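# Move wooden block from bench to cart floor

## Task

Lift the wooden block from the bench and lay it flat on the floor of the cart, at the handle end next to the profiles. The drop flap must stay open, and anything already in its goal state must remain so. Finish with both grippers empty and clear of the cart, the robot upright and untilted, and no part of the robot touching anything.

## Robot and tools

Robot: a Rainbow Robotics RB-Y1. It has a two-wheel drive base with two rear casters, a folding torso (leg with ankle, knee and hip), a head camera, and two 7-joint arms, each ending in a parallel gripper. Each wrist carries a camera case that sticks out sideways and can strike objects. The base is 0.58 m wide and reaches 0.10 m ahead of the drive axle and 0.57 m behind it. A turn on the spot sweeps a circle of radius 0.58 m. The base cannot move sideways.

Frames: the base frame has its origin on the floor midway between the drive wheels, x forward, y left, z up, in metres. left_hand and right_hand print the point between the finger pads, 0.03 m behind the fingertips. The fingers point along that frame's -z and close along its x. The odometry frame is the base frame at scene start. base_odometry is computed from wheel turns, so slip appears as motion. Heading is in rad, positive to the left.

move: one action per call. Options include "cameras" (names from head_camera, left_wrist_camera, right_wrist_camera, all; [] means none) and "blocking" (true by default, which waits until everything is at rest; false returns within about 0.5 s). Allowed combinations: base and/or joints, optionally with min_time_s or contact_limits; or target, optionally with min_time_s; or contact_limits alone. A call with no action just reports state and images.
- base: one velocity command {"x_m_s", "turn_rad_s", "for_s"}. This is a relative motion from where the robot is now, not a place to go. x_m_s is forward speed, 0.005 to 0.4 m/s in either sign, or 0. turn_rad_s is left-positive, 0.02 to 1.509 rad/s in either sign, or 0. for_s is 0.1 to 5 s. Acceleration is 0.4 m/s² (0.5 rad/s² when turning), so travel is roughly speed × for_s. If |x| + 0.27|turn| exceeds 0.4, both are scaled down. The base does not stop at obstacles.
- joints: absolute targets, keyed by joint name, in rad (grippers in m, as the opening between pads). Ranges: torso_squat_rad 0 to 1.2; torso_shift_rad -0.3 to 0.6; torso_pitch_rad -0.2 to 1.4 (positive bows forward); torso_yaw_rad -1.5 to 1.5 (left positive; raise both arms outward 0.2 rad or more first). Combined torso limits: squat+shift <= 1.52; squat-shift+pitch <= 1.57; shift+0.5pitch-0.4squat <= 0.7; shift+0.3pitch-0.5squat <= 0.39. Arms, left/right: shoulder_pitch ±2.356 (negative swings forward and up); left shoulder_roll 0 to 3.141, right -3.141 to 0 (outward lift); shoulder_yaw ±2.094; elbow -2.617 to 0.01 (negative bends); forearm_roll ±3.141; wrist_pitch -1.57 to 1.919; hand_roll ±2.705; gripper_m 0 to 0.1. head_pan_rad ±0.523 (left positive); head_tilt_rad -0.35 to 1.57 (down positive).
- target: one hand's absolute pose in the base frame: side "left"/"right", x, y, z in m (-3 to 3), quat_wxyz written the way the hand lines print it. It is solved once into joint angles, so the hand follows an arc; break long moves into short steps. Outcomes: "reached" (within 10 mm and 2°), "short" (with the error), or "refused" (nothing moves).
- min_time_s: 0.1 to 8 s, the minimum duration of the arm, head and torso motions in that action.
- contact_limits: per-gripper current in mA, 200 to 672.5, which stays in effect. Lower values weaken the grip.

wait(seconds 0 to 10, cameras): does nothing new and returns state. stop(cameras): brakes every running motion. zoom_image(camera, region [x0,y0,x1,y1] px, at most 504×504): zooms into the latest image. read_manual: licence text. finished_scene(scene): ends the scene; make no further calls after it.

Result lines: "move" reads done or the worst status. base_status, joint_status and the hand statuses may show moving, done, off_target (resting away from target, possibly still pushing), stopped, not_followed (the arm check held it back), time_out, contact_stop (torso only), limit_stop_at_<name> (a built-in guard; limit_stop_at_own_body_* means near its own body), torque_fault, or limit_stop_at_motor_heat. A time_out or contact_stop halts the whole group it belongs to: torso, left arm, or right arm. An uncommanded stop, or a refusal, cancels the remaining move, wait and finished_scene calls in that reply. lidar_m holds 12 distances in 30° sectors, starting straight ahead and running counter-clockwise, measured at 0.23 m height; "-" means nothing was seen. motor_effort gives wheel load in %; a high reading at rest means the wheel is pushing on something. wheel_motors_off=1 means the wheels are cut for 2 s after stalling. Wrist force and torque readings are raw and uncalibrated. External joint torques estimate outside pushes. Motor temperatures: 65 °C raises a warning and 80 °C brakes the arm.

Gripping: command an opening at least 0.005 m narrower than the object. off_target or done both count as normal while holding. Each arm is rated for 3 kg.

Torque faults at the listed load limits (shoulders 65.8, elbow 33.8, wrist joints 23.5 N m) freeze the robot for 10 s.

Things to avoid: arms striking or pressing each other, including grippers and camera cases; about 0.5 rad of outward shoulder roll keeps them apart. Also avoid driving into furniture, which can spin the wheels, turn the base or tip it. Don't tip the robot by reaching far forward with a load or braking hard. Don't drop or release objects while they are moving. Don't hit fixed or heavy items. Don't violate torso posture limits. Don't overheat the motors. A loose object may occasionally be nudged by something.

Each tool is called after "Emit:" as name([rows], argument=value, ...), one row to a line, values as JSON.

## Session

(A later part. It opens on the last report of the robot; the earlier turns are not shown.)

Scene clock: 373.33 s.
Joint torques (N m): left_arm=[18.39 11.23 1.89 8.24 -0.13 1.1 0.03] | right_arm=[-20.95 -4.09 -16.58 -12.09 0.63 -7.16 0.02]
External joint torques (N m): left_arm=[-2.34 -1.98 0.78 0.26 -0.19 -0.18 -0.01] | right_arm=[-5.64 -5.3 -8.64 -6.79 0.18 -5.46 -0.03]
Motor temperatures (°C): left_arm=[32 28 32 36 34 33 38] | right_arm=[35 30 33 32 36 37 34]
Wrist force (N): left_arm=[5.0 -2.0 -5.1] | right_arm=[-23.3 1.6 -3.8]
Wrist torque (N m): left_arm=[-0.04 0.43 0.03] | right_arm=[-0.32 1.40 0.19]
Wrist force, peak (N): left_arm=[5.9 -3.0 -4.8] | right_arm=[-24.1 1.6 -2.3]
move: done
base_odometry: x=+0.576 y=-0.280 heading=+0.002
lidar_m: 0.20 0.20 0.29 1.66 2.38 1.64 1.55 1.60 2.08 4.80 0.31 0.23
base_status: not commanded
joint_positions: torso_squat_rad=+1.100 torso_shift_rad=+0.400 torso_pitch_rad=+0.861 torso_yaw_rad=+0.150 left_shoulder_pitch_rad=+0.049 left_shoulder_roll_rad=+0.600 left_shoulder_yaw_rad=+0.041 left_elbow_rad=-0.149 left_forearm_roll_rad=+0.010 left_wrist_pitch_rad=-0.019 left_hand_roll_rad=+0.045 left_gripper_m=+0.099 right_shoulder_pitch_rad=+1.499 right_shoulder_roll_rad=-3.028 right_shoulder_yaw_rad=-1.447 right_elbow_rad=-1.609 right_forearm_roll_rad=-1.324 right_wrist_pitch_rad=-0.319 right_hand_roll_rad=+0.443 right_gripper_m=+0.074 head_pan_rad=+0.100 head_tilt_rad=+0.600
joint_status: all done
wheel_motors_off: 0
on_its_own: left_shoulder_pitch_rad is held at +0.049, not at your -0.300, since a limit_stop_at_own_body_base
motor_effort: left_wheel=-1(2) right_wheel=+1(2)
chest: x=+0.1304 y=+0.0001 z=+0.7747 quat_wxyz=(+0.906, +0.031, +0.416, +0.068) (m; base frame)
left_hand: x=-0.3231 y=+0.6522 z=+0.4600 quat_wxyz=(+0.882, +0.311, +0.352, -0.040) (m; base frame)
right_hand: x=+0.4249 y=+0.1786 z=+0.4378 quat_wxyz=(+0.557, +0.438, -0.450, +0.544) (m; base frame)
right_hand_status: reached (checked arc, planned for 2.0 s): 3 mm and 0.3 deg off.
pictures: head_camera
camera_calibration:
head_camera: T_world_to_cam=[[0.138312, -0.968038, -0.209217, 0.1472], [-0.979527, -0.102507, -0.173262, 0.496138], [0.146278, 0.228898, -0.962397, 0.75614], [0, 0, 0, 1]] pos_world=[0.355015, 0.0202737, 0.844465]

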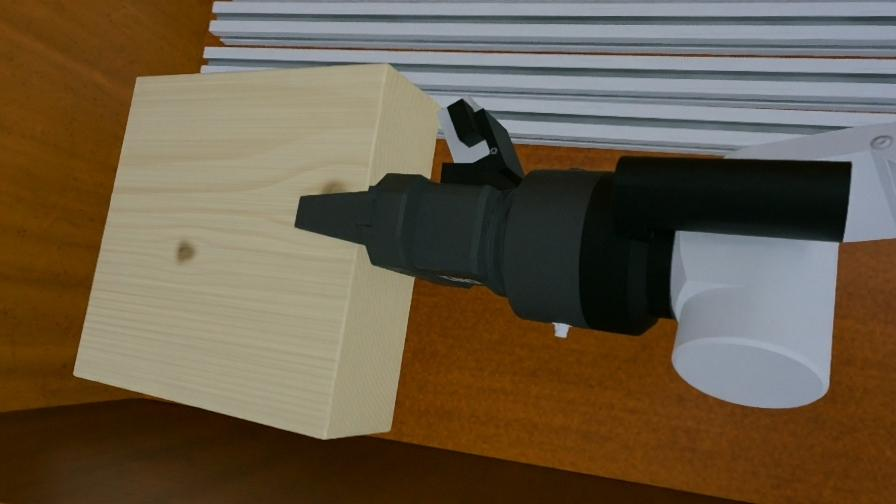

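Emit:
move(target={"side":"right","x":0.423,"y":0.18,"z":0.385,"quat_wxyz":[0.5457,0.4481,-0.4419,0.5533]}, min_time_s=2, cameras=["head_camera"])

Emit:
move(target={"side":"right","x":0.423,"y":0.18,"z":0.362,"quat_wxyz":[0.5457,0.4481,-0.4419,0.5533]}, min_time_s=1.5, cameras=["head_camera"])

Scene clock: 382.97 s.
Joint torques (N m): left_arm=[18.3 11.27 1.98 8.24 -0.01 1.02 0.1] | right_arm=[-20.55 -4.83 -12.15 -11.49 0.21 -8 -0.57]
External joint torques (N m): left_arm=[-2.43 -1.94 0.87 0.25 -0.06 -0.25 0.06] | right_arm=[-5.39 -5.3 -5.17 -6.68 -0.02 -6.13 -0.61]
Motor temperatures (°C): left_arm=[32 29 32 36 34 33 38] | right_arm=[35 30 33 32 36 38 34]
Wrist force (N): left_arm=[5.1 -2.4 -5.0] | right_arm=[-23.1 1.5 -4.2]
Wrist torque (N m): left_arm=[-0.02 0.40 0.00] | right_arm=[-0.32 1.47 0.20]
Wrist force, peak (N): left_arm=[6.0 -2.8 -5.1] | right_arm=[-23.9 1.9 -3.9]
move: done
base_odometry: x=+0.576 y=-0.280 heading=+0.002
lidar_m: 0.20 0.22 0.29 1.63 2.40 1.65 1.55 1.60 2.09 4.80 0.32 0.22
base_status: not commanded
joint_positions: torso_squat_rad=+1.100 torso_shift_rad=+0.400 torso_pitch_rad=+0.861 torso_yaw_rad=+0.150 left_shoulder_pitch_rad=+0.049 left_shoulder_roll_rad=+0.600 left_shoulder_yaw_rad=+0.041 left_elbow_rad=-0.149 left_forearm_roll_rad=+0.010 left_wrist_pitch_rad=-0.019 left_hand_roll_rad=+0.045 left_gripper_m=+0.099 right_shoulder_pitch_rad=+1.574 right_shoulder_roll_rad=-3.139 right_shoulder_yaw_rad=-1.438 right_elbow_rad=-1.330 right_forearm_roll_rad=-0.880 right_wrist_pitch_rad=-0.414 right_hand_roll_rad=+0.040 right_gripper_m=+0.074 head_pan_rad=+0.100 head_tilt_rad=+0.600
joint_status: all done
wheel_motors_off: 0
on_its_own: left_shoulder_pitch_rad is held at +0.049, not at your -0.300, since a limit_stop_at_own_body_base
motor_effort: left_wheel=+0(2) right_wheel=+2(3)
chest: x=+0.1304 y=+0.0001 z=+0.7746 quat_wxyz=(+0.906, +0.031, +0.416, +0.068) (m; base frame)
left_hand: x=-0.3231 y=+0.6522 z=+0.4600 quat_wxyz=(+0.882, +0.311, +0.352, -0.040) (m; base frame)
right_hand: x=+0.4233 y=+0.1781 z=+0.3833 quat_wxyz=(+0.551, +0.441, -0.440, +0.555) (m; base frame)
right_hand_status: reached (checked arc, planned for 2.0 s): 3 mm and 1.0 deg off.
pictures: head_camera
camera_calibration:
head_camera: T_world_to_cam=[[0.138312, -0.968038, -0.209217, 0.1472], [-0.979527, -0.102507, -0.173262, 0.496138], [0.146278, 0.228898, -0.962397, 0.75614], [0, 0, 0, 1]] pos_world=[0.355015, 0.0202737, 0.844465]

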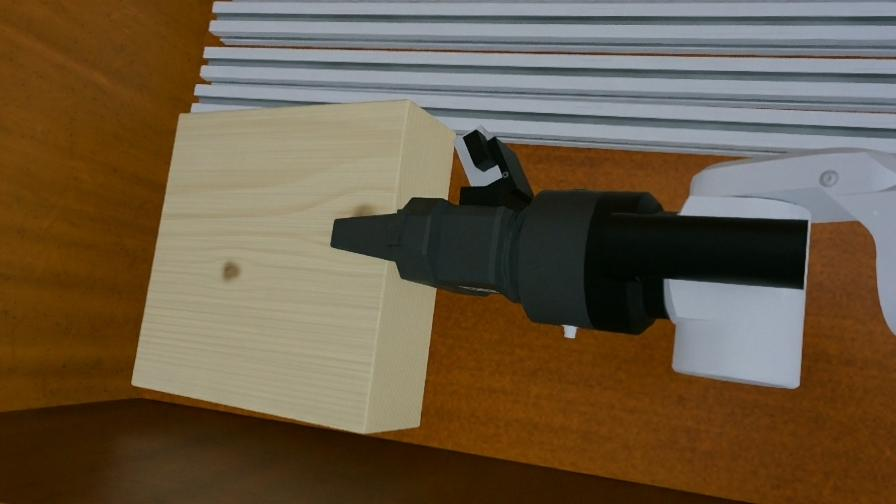

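Scene clock: 384.80 s.
Joint torques (N m): left_arm=[18.18 11.26 1.7 8.15 -0.09 1.07 0] | right_arm=[-2.84 2.68 3.43 0.63 1.28 9.22 0.92]
External joint torques (N m): left_arm=[-2.51 -1.97 0.59 0.18 -0.15 -0.2 -0.04] | right_arm=[11.87 2.55 10.34 6.25 1.06 11.03 0.87]
Motor temperatures (°C): left_arm=[32 29 32 36 34 33 38] | right_arm=[35 30 33 32 36 38 34]
Wrist force (N): left_arm=[5.1 -1.6 -4.5] | right_arm=[14.6 -6.7 22.9]
Wrist torque (N m): left_arm=[-0.12 0.44 0.00] | right_arm=[-0.65 -5.96 -0.84]
Wrist force, peak (N): left_arm=[5.6 -2.3 -5.5] | right_arm=[14.7 -6.5 23.1]
move: short
base_odometry: x=+0.576 y=-0.280 heading=+0.002
lidar_m: 0.20 0.21 0.29 1.64 2.40 1.65 1.55 1.60 2.09 4.80 0.32 0.21
base_status: not commanded
joint_positions: torso_squat_rad=+1.100 torso_shift_rad=+0.400 torso_pitch_rad=+0.859 torso_yaw_rad=+0.150 left_shoulder_pitch_rad=+0.049 left_shoulder_roll_rad=+0.600 left_shoulder_yaw_rad=+0.041 left_elbow_rad=-0.149 left_forearm_roll_rad=+0.010 left_wrist_pitch_rad=-0.019 left_hand_roll_rad=+0.045 left_gripper_m=+0.099 right_shoulder_pitch_rad=+1.648 right_shoulder_roll_rad=-3.141 right_shoulder_yaw_rad=-1.571 right_elbow_rad=-1.366 right_forearm_roll_rad=-0.803 right_wrist_pitch_rad=-0.210 right_hand_roll_rad=+0.047 right_gripper_m=+0.077 head_pan_rad=+0.100 head_tilt_rad=+0.600
joint_status: all done
wheel_motors_off: 0
on_its_own: left_shoulder_pitch_rad is held at +0.049, not at your -0.300, since a limit_stop_at_own_body_base
motor_effort: left_wheel=-4(4) right_wheel=+2(3)
chest: x=+0.1299 y=-0.0001 z=+0.7750 quat_wxyz=(+0.907, +0.031, +0.415, +0.068) (m; base frame)
left_hand: x=-0.3230 y=+0.6523 z=+0.4601 quat_wxyz=(+0.882, +0.311, +0.352, -0.040) (m; base frame)
right_hand: x=+0.4243 y=+0.1796 z=+0.3673 quat_wxyz=(+0.579, +0.402, -0.417, +0.573) (m; base frame)
right_hand_status: short (checked arc, as near as the solve gets, planned for 1.5 s): 5 mm and 7.5 deg off. The place is met; only the turn is off.
pictures: head_camera
camera_calibration:
head_camera: T_world_to_cam=[[0.138501, -0.967946, -0.209521, 0.147311], [-0.979275, -0.102283, -0.174808, 0.496948], [0.147774, 0.22939, -0.962052, 0.756118], [0, 0, 0, 1]] pos_world=[0.354512, 0.0199733, 0.84516]

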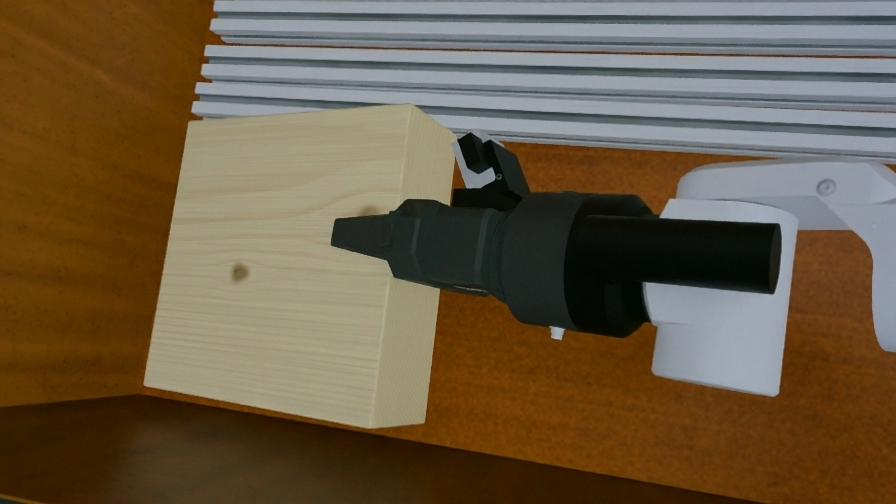

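Emit:
move(joints={"right_gripper_m":0.1}, cameras=["head_camera","right_wrist_camera"])

Scene clock: 386.37 s.
Joint torques (N m): left_arm=[18.6 11.2 2.09 8.07 0.06 1.06 0.01] | right_arm=[-15.74 0.97 -6.81 -8 0.42 -3.13 0.22]
External joint torques (N m): left_arm=[-2.11 -2.02 0.98 0.09 0 -0.21 -0.03] | right_arm=[-1.12 0.83 0.04 -2.38 0.2 -1.32 0.18]
Motor temperatures (°C): left_arm=[32 29 32 36 34 33 38] | right_arm=[35 30 33 32 36 38 34]
Wrist force (N): left_arm=[4.7 -1.9 -5.0] | right_arm=[-12.4 0.5 -5.7]
Wrist torque (N m): left_arm=[-0.10 0.38 0.04] | right_arm=[-0.19 -0.50 -0.08]
Wrist force, peak (N): left_arm=[5.9 -2.5 -5.2] | right_arm=[15.0 -6.7 23.2]
move: done
base_odometry: x=+0.576 y=-0.280 heading=+0.002
lidar_m: 0.20 0.21 0.29 1.65 2.40 1.64 1.54 1.60 2.09 4.80 0.31 0.22
base_status: not commanded
joint_positions: torso_squat_rad=+1.100 torso_shift_rad=+0.400 torso_pitch_rad=+0.860 torso_yaw_rad=+0.150 left_shoulder_pitch_rad=+0.049 left_shoulder_roll_rad=+0.600 left_shoulder_yaw_rad=+0.041 left_elbow_rad=-0.149 left_forearm_roll_rad=+0.010 left_wrist_pitch_rad=-0.019 left_hand_roll_rad=+0.045 left_gripper_m=+0.099 right_shoulder_pitch_rad=+1.651 right_shoulder_roll_rad=-3.141 right_shoulder_yaw_rad=-1.568 right_elbow_rad=-1.364 right_forearm_roll_rad=-0.803 right_wrist_pitch_rad=-0.207 right_hand_roll_rad=+0.047 right_gripper_m=+0.099 head_pan_rad=+0.100 head_tilt_rad=+0.600
joint_status: all done
wheel_motors_off: 0
on_its_own: left_shoulder_pitch_rad is held at +0.049, not at your -0.300, since a limit_stop_at_own_body_base
motor_effort: left_wheel=+0(4) right_wheel=-1(2)
chest: x=+0.1302 y=+0.0000 z=+0.7748 quat_wxyz=(+0.906, +0.031, +0.416, +0.068) (m; base frame)
left_hand: x=-0.3232 y=+0.6522 z=+0.4601 quat_wxyz=(+0.882, +0.311, +0.352, -0.040) (m; base frame)
right_hand: x=+0.4229 y=+0.1779 z=+0.3635 quat_wxyz=(+0.581, +0.401, -0.414, +0.575) (m; base frame)
pictures: head_camera, right_wrist_camera
camera_calibration:
head_camera: T_world_to_cam=[[0.13856, -0.967983, -0.209306, 0.147275], [-0.979402, -0.102588, -0.173917, 0.496504], [0.146877, 0.229093, -0.96226, 0.756123], [0, 0, 0, 1]] pos_world=[0.354814, 0.0202731, 0.844763]
right_wrist_camera: T_world_to_cam=[[0.0322892, -0.31192, -0.94956, 0.385748], [-0.871434, -0.474032, 0.126082, 0.434084], [-0.489449, 0.823407, -0.287124, 0.237037], [0, 0, 0, 1]] pos_world=[0.481837, 0.130914, 0.37962]

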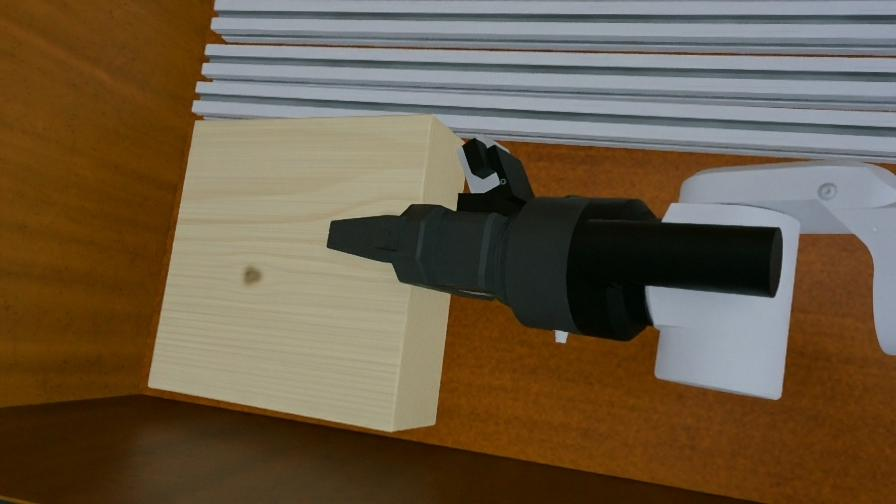

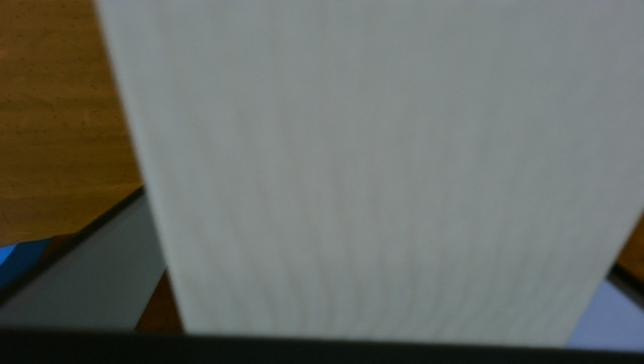

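Emit:
move(target={"side":"right","x":0.421,"y":0.10,"z":0.355,"quat_wxyz":[0.581,0.401,-0.414,0.575]}, min_time_s=2.5, cameras=["head_camera","right_wrist_camera"])

Scene clock: 390.70 s.
Joint torques (N m): left_arm=[18.44 11.26 2.06 7.97 0.02 1.09 -0.05] | right_arm=[-11.87 5.83 -5.16 -6.33 0.3 -2.04 -0.33]
External joint torques (N m): left_arm=[-2.27 -1.96 0.95 -0.01 -0.04 -0.19 -0.09] | right_arm=[1.12 2.51 1.32 -1.09 0.1 -0.23 -0.37]
Motor temperatures (°C): left_arm=[32 29 32 36 34 33 38] | right_arm=[35 30 32 32 36 38 34]
Wrist force (N): left_arm=[4.8 -2.1 -4.7] | right_arm=[-4.8 1.1 -0.2]
Wrist torque (N m): left_arm=[-0.06 0.38 0.03] | right_arm=[-0.22 -0.13 -0.11]
Wrist force, peak (N): left_arm=[6.1 -2.6 -5.4] | right_arm=[-13.2 0.8 -6.0]
move: done
base_odometry: x=+0.576 y=-0.280 heading=+0.002
lidar_m: 0.19 0.21 0.29 1.64 2.39 1.64 1.55 1.61 2.09 4.79 0.32 0.23
base_status: not commanded
joint_positions: torso_squat_rad=+1.100 torso_shift_rad=+0.400 torso_pitch_rad=+0.860 torso_yaw_rad=+0.150 left_shoulder_pitch_rad=+0.049 left_shoulder_roll_rad=+0.600 left_shoulder_yaw_rad=+0.041 left_elbow_rad=-0.149 left_forearm_roll_rad=+0.010 left_wrist_pitch_rad=-0.019 left_hand_roll_rad=+0.045 left_gripper_m=+0.099 right_shoulder_pitch_rad=+1.687 right_shoulder_roll_rad=-2.930 right_shoulder_yaw_rad=-1.506 right_elbow_rad=-1.485 right_forearm_roll_rad=-0.761 right_wrist_pitch_rad=-0.329 right_hand_roll_rad=+0.034 right_gripper_m=+0.099 head_pan_rad=+0.100 head_tilt_rad=+0.600
joint_status: all done
wheel_motors_off: 0
on_its_own: left_shoulder_pitch_rad is held at +0.049, not at your -0.300, since a limit_stop_at_own_body_base
motor_effort: left_wheel=+0(1) right_wheel=+0(3)
chest: x=+0.1302 y=+0.0000 z=+0.7748 quat_wxyz=(+0.906, +0.031, +0.416, +0.068) (m; base frame)
left_hand: x=-0.3232 y=+0.6522 z=+0.4600 quat_wxyz=(+0.882, +0.311, +0.352, -0.040) (m; base frame)
right_hand: x=+0.4212 y=+0.1003 z=+0.3552 quat_wxyz=(+0.581, +0.401, -0.414, +0.575) (m; base frame)
right_hand_status: reached (checked arc, planned for 2.5 s): 0 mm and 0.0 deg off.
pictures: head_camera, right_wrist_camera
camera_calibration:
head_camera: T_world_to_cam=[[0.138582, -0.967981, -0.209303, 0.147264], [-0.979399, -0.10261, -0.173922, 0.496507], [0.146877, 0.229093, -0.96226, 0.756123], [0, 0, 0, 1]] pos_world=[0.354814, 0.020273, 0.844763]
right_wrist_camera: T_world_to_cam=[[0.0335977, -0.311037, -0.949804, 0.353229], [-0.87118, -0.474866, 0.12469, 0.397382], [-0.489812, 0.823261, -0.286923, 0.297902], [0, 0, 0, 1]] pos_world=[0.48024, 0.0533187, 0.371424]

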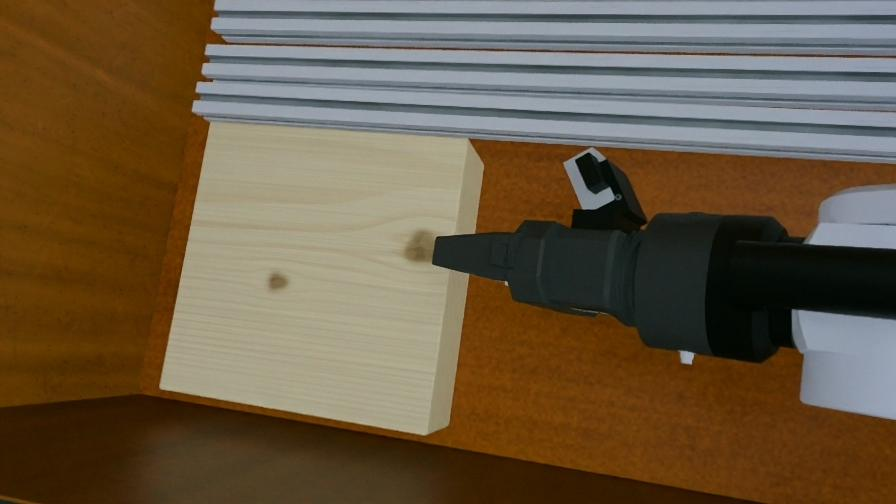

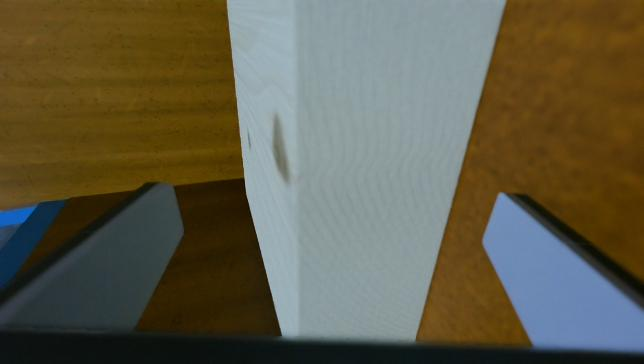

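Emit:
move(target={"side":"right","x":0.425,"y":0.04,"z":0.42,"quat_wxyz":[0.5553,0.4392,-0.4508,0.5424]}, cameras=[])

Emit:
move(target={"side":"right","x":0.43,"y":0.03,"z":0.6,"quat_wxyz":[0.5553,0.4392,-0.4508,0.5424]}, cameras=[])

Emit:
move(target={"side":"right","x":0.46,"y":-0.05,"z":0.8,"quat_wxyz":[0.5553,0.4392,-0.4508,0.5424]}, cameras=[])

Emit:
move(base={"x_m_s":-0.25,"for_s":2}, cameras=["head_camera"])

Emit:
finished_scene(scene=1)

Scene clock: 393.20 s.
Joint torques (N m): left_arm=[18.45 11.29 2.1 8.12 0.05 1.06 0.1] | right_arm=[-12.75 6.64 -5.4 -5.96 0.17 -1.75 -0.3]
External joint torques (N m): left_arm=[-2.26 -1.93 0.99 0.14 0 -0.22 0.06] | right_arm=[-1.19 0.22 1.14 -0.83 -0.01 0.12 -0.35]
Motor temperatures (°C): left_arm=[32 29 32 36 34 33 38] | right_arm=[35 30 32 31 36 38 34]
Wrist force (N): left_arm=[5.2 -2.4 -4.8] | right_arm=[-4.9 1.3 0.4]
Wrist torque (N m): left_arm=[0.02 0.41 0.04] | right_arm=[-0.26 -0.12 -0.11]
Wrist force, peak (N): left_arm=[5.3 -2.7 -6.0] | right_arm=[-6.2 1.4 0.4]
move: done
base_odometry: x=+0.576 y=-0.280 heading=+0.002
lidar_m: 0.20 0.21 0.30 1.66 2.38 1.64 1.54 1.59 2.09 4.81 0.32 0.23
base_status: not commanded
joint_positions: torso_squat_rad=+1.100 torso_shift_rad=+0.400 torso_pitch_rad=+0.860 torso_yaw_rad=+0.150 left_shoulder_pitch_rad=+0.049 left_shoulder_roll_rad=+0.600 left_shoulder_yaw_rad=+0.041 left_elbow_rad=-0.149 left_forearm_roll_rad=+0.010 left_wrist_pitch_rad=-0.019 left_hand_roll_rad=+0.045 left_gripper_m=+0.099 right_shoulder_pitch_rad=+1.680 right_shoulder_roll_rad=-2.662 right_shoulder_yaw_rad=-1.488 right_elbow_rad=-1.718 right_forearm_roll_rad=-0.720 right_wrist_pitch_rad=-0.498 right_hand_roll_rad=-0.008 right_gripper_m=+0.099 head_pan_rad=+0.100 head_tilt_rad=+0.600
joint_status: all done
wheel_motors_off: 0
on_its_own: left_shoulder_pitch_rad is held at +0.049, not at your -0.300, since a limit_stop_at_own_body_base
motor_effort: left_wheel=-1(2) right_wheel=+2(3)
chest: x=+0.1302 y=+0.0000 z=+0.7748 quat_wxyz=(+0.906, +0.031, +0.416, +0.068) (m; base frame)
left_hand: x=-0.3232 y=+0.6523 z=+0.4600 quat_wxyz=(+0.882, +0.311, +0.352, -0.040) (m; base frame)
right_hand: x=+0.4251 y=+0.0399 z=+0.4200 quat_wxyz=(+0.556, +0.439, -0.451, +0.543) (m; base frame)
right_hand_status: reached (checked arc, planned for 0.6 s): 0 mm and 0.0 deg off.
pictures: none
No camera images: "cameras" was empty.

Scene clock: 394.47 s.
Joint torques (N m): left_arm=[18.61 11.23 2.02 8.13 -0.02 0.98 0] | right_arm=[-11.59 7.61 -8.37 -5.17 -0.01 -2 -0.03]
External joint torques (N m): left_arm=[-2.1 -1.99 0.91 0.15 -0.08 -0.3 -0.05] | right_arm=[-1.06 0.75 -0.4 -0.58 -0.19 -0.15 -0.07]
Motor temperatures (°C): left_arm=[32 29 32 36 34 33 38] | right_arm=[35 30 32 31 36 38 34]
Wrist force (N): left_arm=[4.9 -2.1 -5.4] | right_arm=[-5.0 1.2 0.7]
Wrist torque (N m): left_arm=[0.00 0.39 0.03] | right_arm=[-0.21 -0.14 -0.09]
Wrist force, peak (N): left_arm=[5.4 -2.0 -5.6] | right_arm=[-6.1 3.0 -0.1]
move: done
base_odometry: x=+0.576 y=-0.280 heading=+0.002
lidar_m: 0.19 0.21 0.30 1.64 2.40 1.64 1.54 1.60 2.07 4.80 0.32 0.23
base_status: not commanded
joint_positions: torso_squat_rad=+1.100 torso_shift_rad=+0.400 torso_pitch_rad=+0.860 torso_yaw_rad=+0.150 left_shoulder_pitch_rad=+0.049 left_shoulder_roll_rad=+0.600 left_shoulder_yaw_rad=+0.041 left_elbow_rad=-0.149 left_forearm_roll_rad=+0.010 left_wrist_pitch_rad=-0.019 left_hand_roll_rad=+0.045 left_gripper_m=+0.099 right_shoulder_pitch_rad=+1.442 right_shoulder_roll_rad=-2.251 right_shoulder_yaw_rad=-1.643 right_elbow_rad=-2.346 right_forearm_roll_rad=-0.876 right_wrist_pitch_rad=-0.163 right_hand_roll_rad=-0.124 right_gripper_m=+0.099 head_pan_rad=+0.100 head_tilt_rad=+0.600
joint_status: all done
wheel_motors_off: 0
on_its_own: left_shoulder_pitch_rad is held at +0.049, not at your -0.300, since a limit_stop_at_own_body_base
motor_effort: left_wheel=-1(1) right_wheel=+0(4)
chest: x=+0.1302 y=+0.0000 z=+0.7748 quat_wxyz=(+0.906, +0.031, +0.416, +0.068) (m; base frame)
left_hand: x=-0.3232 y=+0.6522 z=+0.4600 quat_wxyz=(+0.882, +0.311, +0.352, -0.040) (m; base frame)
right_hand: x=+0.4296 y=+0.0300 z=+0.5998 quat_wxyz=(+0.555, +0.441, -0.451, +0.543) (m; base frame)
right_hand_status: reached (checked arc, planned for 1.0 s): 0 mm and 0.2 deg off.
pictures: none
No camera images: "cameras" was empty.

Scene clock: 396.20 s.
Joint torques (N m): left_arm=[18.37 11.4 1.94 8.22 -0.08 1.16 0.01] | right_arm=[-7.82 6.74 -8.46 1.97 -1.39 0.64 0.24]
External joint torques (N m): left_arm=[-2.34 -1.82 0.83 0.25 -0.14 -0.11 -0.04] | right_arm=[-1.34 0.9 -0.22 -0.07 -0.4 0.28 0.19]
Motor temperatures (°C): left_arm=[32 29 32 36 34 33 38] | right_arm=[35 30 32 31 36 38 34]
Wrist force (N): left_arm=[5.3 -2.4 -4.8] | right_arm=[-4.7 0.9 0.7]
Wrist torque (N m): left_arm=[-0.01 0.45 0.05] | right_arm=[-0.21 -0.09 -0.11]
Wrist force, peak (N): left_arm=[5.9 -1.7 -5.5] | right_arm=[-7.0 2.4 -0.4]
move: done
base_odometry: x=+0.576 y=-0.280 heading=+0.002
lidar_m: 0.20 0.21 0.29 1.65 2.38 1.66 1.55 1.59 2.08 4.80 0.33 0.23
base_status: not commanded
joint_positions: torso_squat_rad=+1.100 torso_shift_rad=+0.400 torso_pitch_rad=+0.860 torso_yaw_rad=+0.150 left_shoulder_pitch_rad=+0.049 left_shoulder_roll_rad=+0.600 left_shoulder_yaw_rad=+0.041 left_elbow_rad=-0.149 left_forearm_roll_rad=+0.010 left_wrist_pitch_rad=-0.019 left_hand_roll_rad=+0.045 left_gripper_m=+0.099 right_shoulder_pitch_rad=+1.164 right_shoulder_roll_rad=-1.731 right_shoulder_yaw_rad=-2.094 right_elbow_rad=-2.394 right_forearm_roll_rad=+0.063 right_wrist_pitch_rad=-0.539 right_hand_roll_rad=-1.764 right_gripper_m=+0.099 head_pan_rad=+0.100 head_tilt_rad=+0.600
joint_status: all done
wheel_motors_off: 0
on_its_own: left_shoulder_pitch_rad is held at +0.049, not at your -0.300, since a limit_stop_at_own_body_base
motor_effort: left_wheel=+0(1) right_wheel=-1(3)
chest: x=+0.1302 y=+0.0000 z=+0.7748 quat_wxyz=(+0.906, +0.031, +0.416, +0.068) (m; base frame)
left_hand: x=-0.3232 y=+0.6522 z=+0.4600 quat_wxyz=(+0.882, +0.311, +0.352, -0.040) (m; base frame)
right_hand: x=+0.4603 y=-0.0502 z=+0.7997 quat_wxyz=(+0.555, +0.440, -0.453, +0.541) (m; base frame)
right_hand_status: reached (checked arc, planned for 1.4 s): 0 mm and 0.3 deg off.
pictures: none
No camera images: "cameras" was empty.

Scene clock: 399.17 s.
Joint torques (N m): left_arm=[18.36 11.13 2.05 7.93 -0.04 1.11 0.04] | right_arm=[-8.11 6.57 -8.3 2.11 -1.29 0.54 0.3]
External joint torques (N m): left_arm=[-2.35 -2.09 0.94 -0.05 -0.1 -0.16 0] | right_arm=[-1.63 0.73 -0.06 0.07 -0.31 0.18 0.25]
Motor temperatures (°C): left_arm=[32 29 32 36 34 33 38] | right_arm=[35 30 32 31 36 38 34]
Wrist force (N): left_arm=[5.0 -3.1 -4.3] | right_arm=[-5.8 0.9 1.1]
Wrist torque (N m): left_arm=[0.06 0.39 0.03] | right_arm=[-0.21 -0.24 -0.11]
Wrist force, peak (N): left_arm=[5.7 -2.4 -5.4] | right_arm=[-6.0 1.5 0.7]
move: done
base_odometry: x=+0.076 y=-0.281 heading=+0.001
lidar_m: 0.71 0.74 1.21 4.66 1.63 1.11 1.05 1.09 1.42 3.26 1.05 0.74
base_status: done (sent for 2 of 2 s)
joint_positions: torso_squat_rad=+1.100 torso_shift_rad=+0.400 torso_pitch_rad=+0.860 torso_yaw_rad=+0.150 left_shoulder_pitch_rad=+0.049 left_shoulder_roll_rad=+0.600 left_shoulder_yaw_rad=+0.041 left_elbow_rad=-0.149 left_forearm_roll_rad=+0.010 left_wrist_pitch_rad=-0.019 left_hand_roll_rad=+0.045 left_gripper_m=+0.099 right_shoulder_pitch_rad=+1.164 right_shoulder_roll_rad=-1.731 right_shoulder_yaw_rad=-2.094 right_elbow_rad=-2.394 right_forearm_roll_rad=+0.063 right_wrist_pitch_rad=-0.539 right_hand_roll_rad=-1.764 right_gripper_m=+0.099 head_pan_rad=+0.100 head_tilt_rad=+0.600
joint_status: not commanded
wheel_motors_off: 0
on_its_own: left_shoulder_pitch_rad is held at +0.049, not at your -0.300, since a limit_stop_at_own_body_base
motor_effort: left_wheel=-17(29) right_wheel=+16(33)
chest: x=+0.1301 y=+0.0000 z=+0.7748 quat_wxyz=(+0.906, +0.031, +0.416, +0.068) (m; base frame)
left_hand: x=-0.3232 y=+0.6523 z=+0.4600 quat_wxyz=(+0.882, +0.311, +0.352, -0.040) (m; base frame)
right_hand: x=+0.4602 y=-0.0502 z=+0.7998 quat_wxyz=(+0.555, +0.440, -0.453, +0.541) (m; base frame)
pictures: head_camera
camera_calibration:
head_camera: T_world_to_cam=[[0.138616, -0.967986, -0.209256, 0.147248], [-0.97935, -0.102582, -0.174215, 0.496655], [0.147172, 0.229083, -0.962217, 0.756093], [0, 0, 0, 1]] pos_world=[0.354713, 0.0202731, 0.844862]

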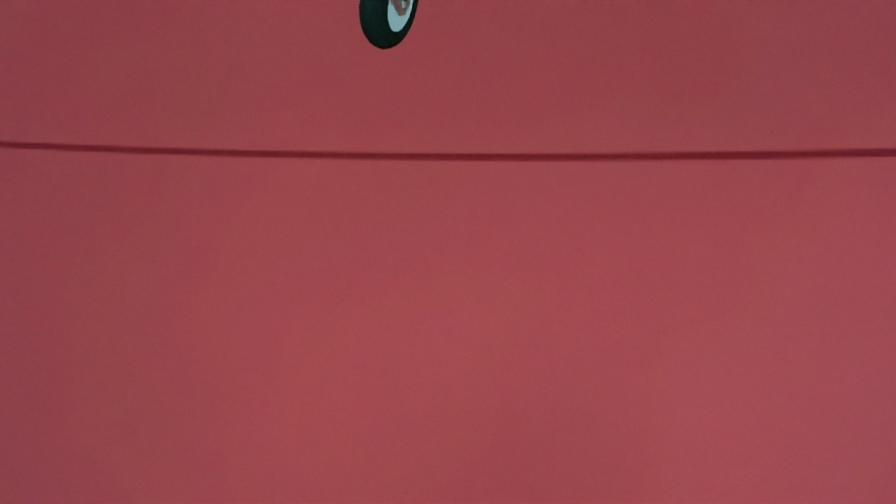

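The scene is finished: the task was done.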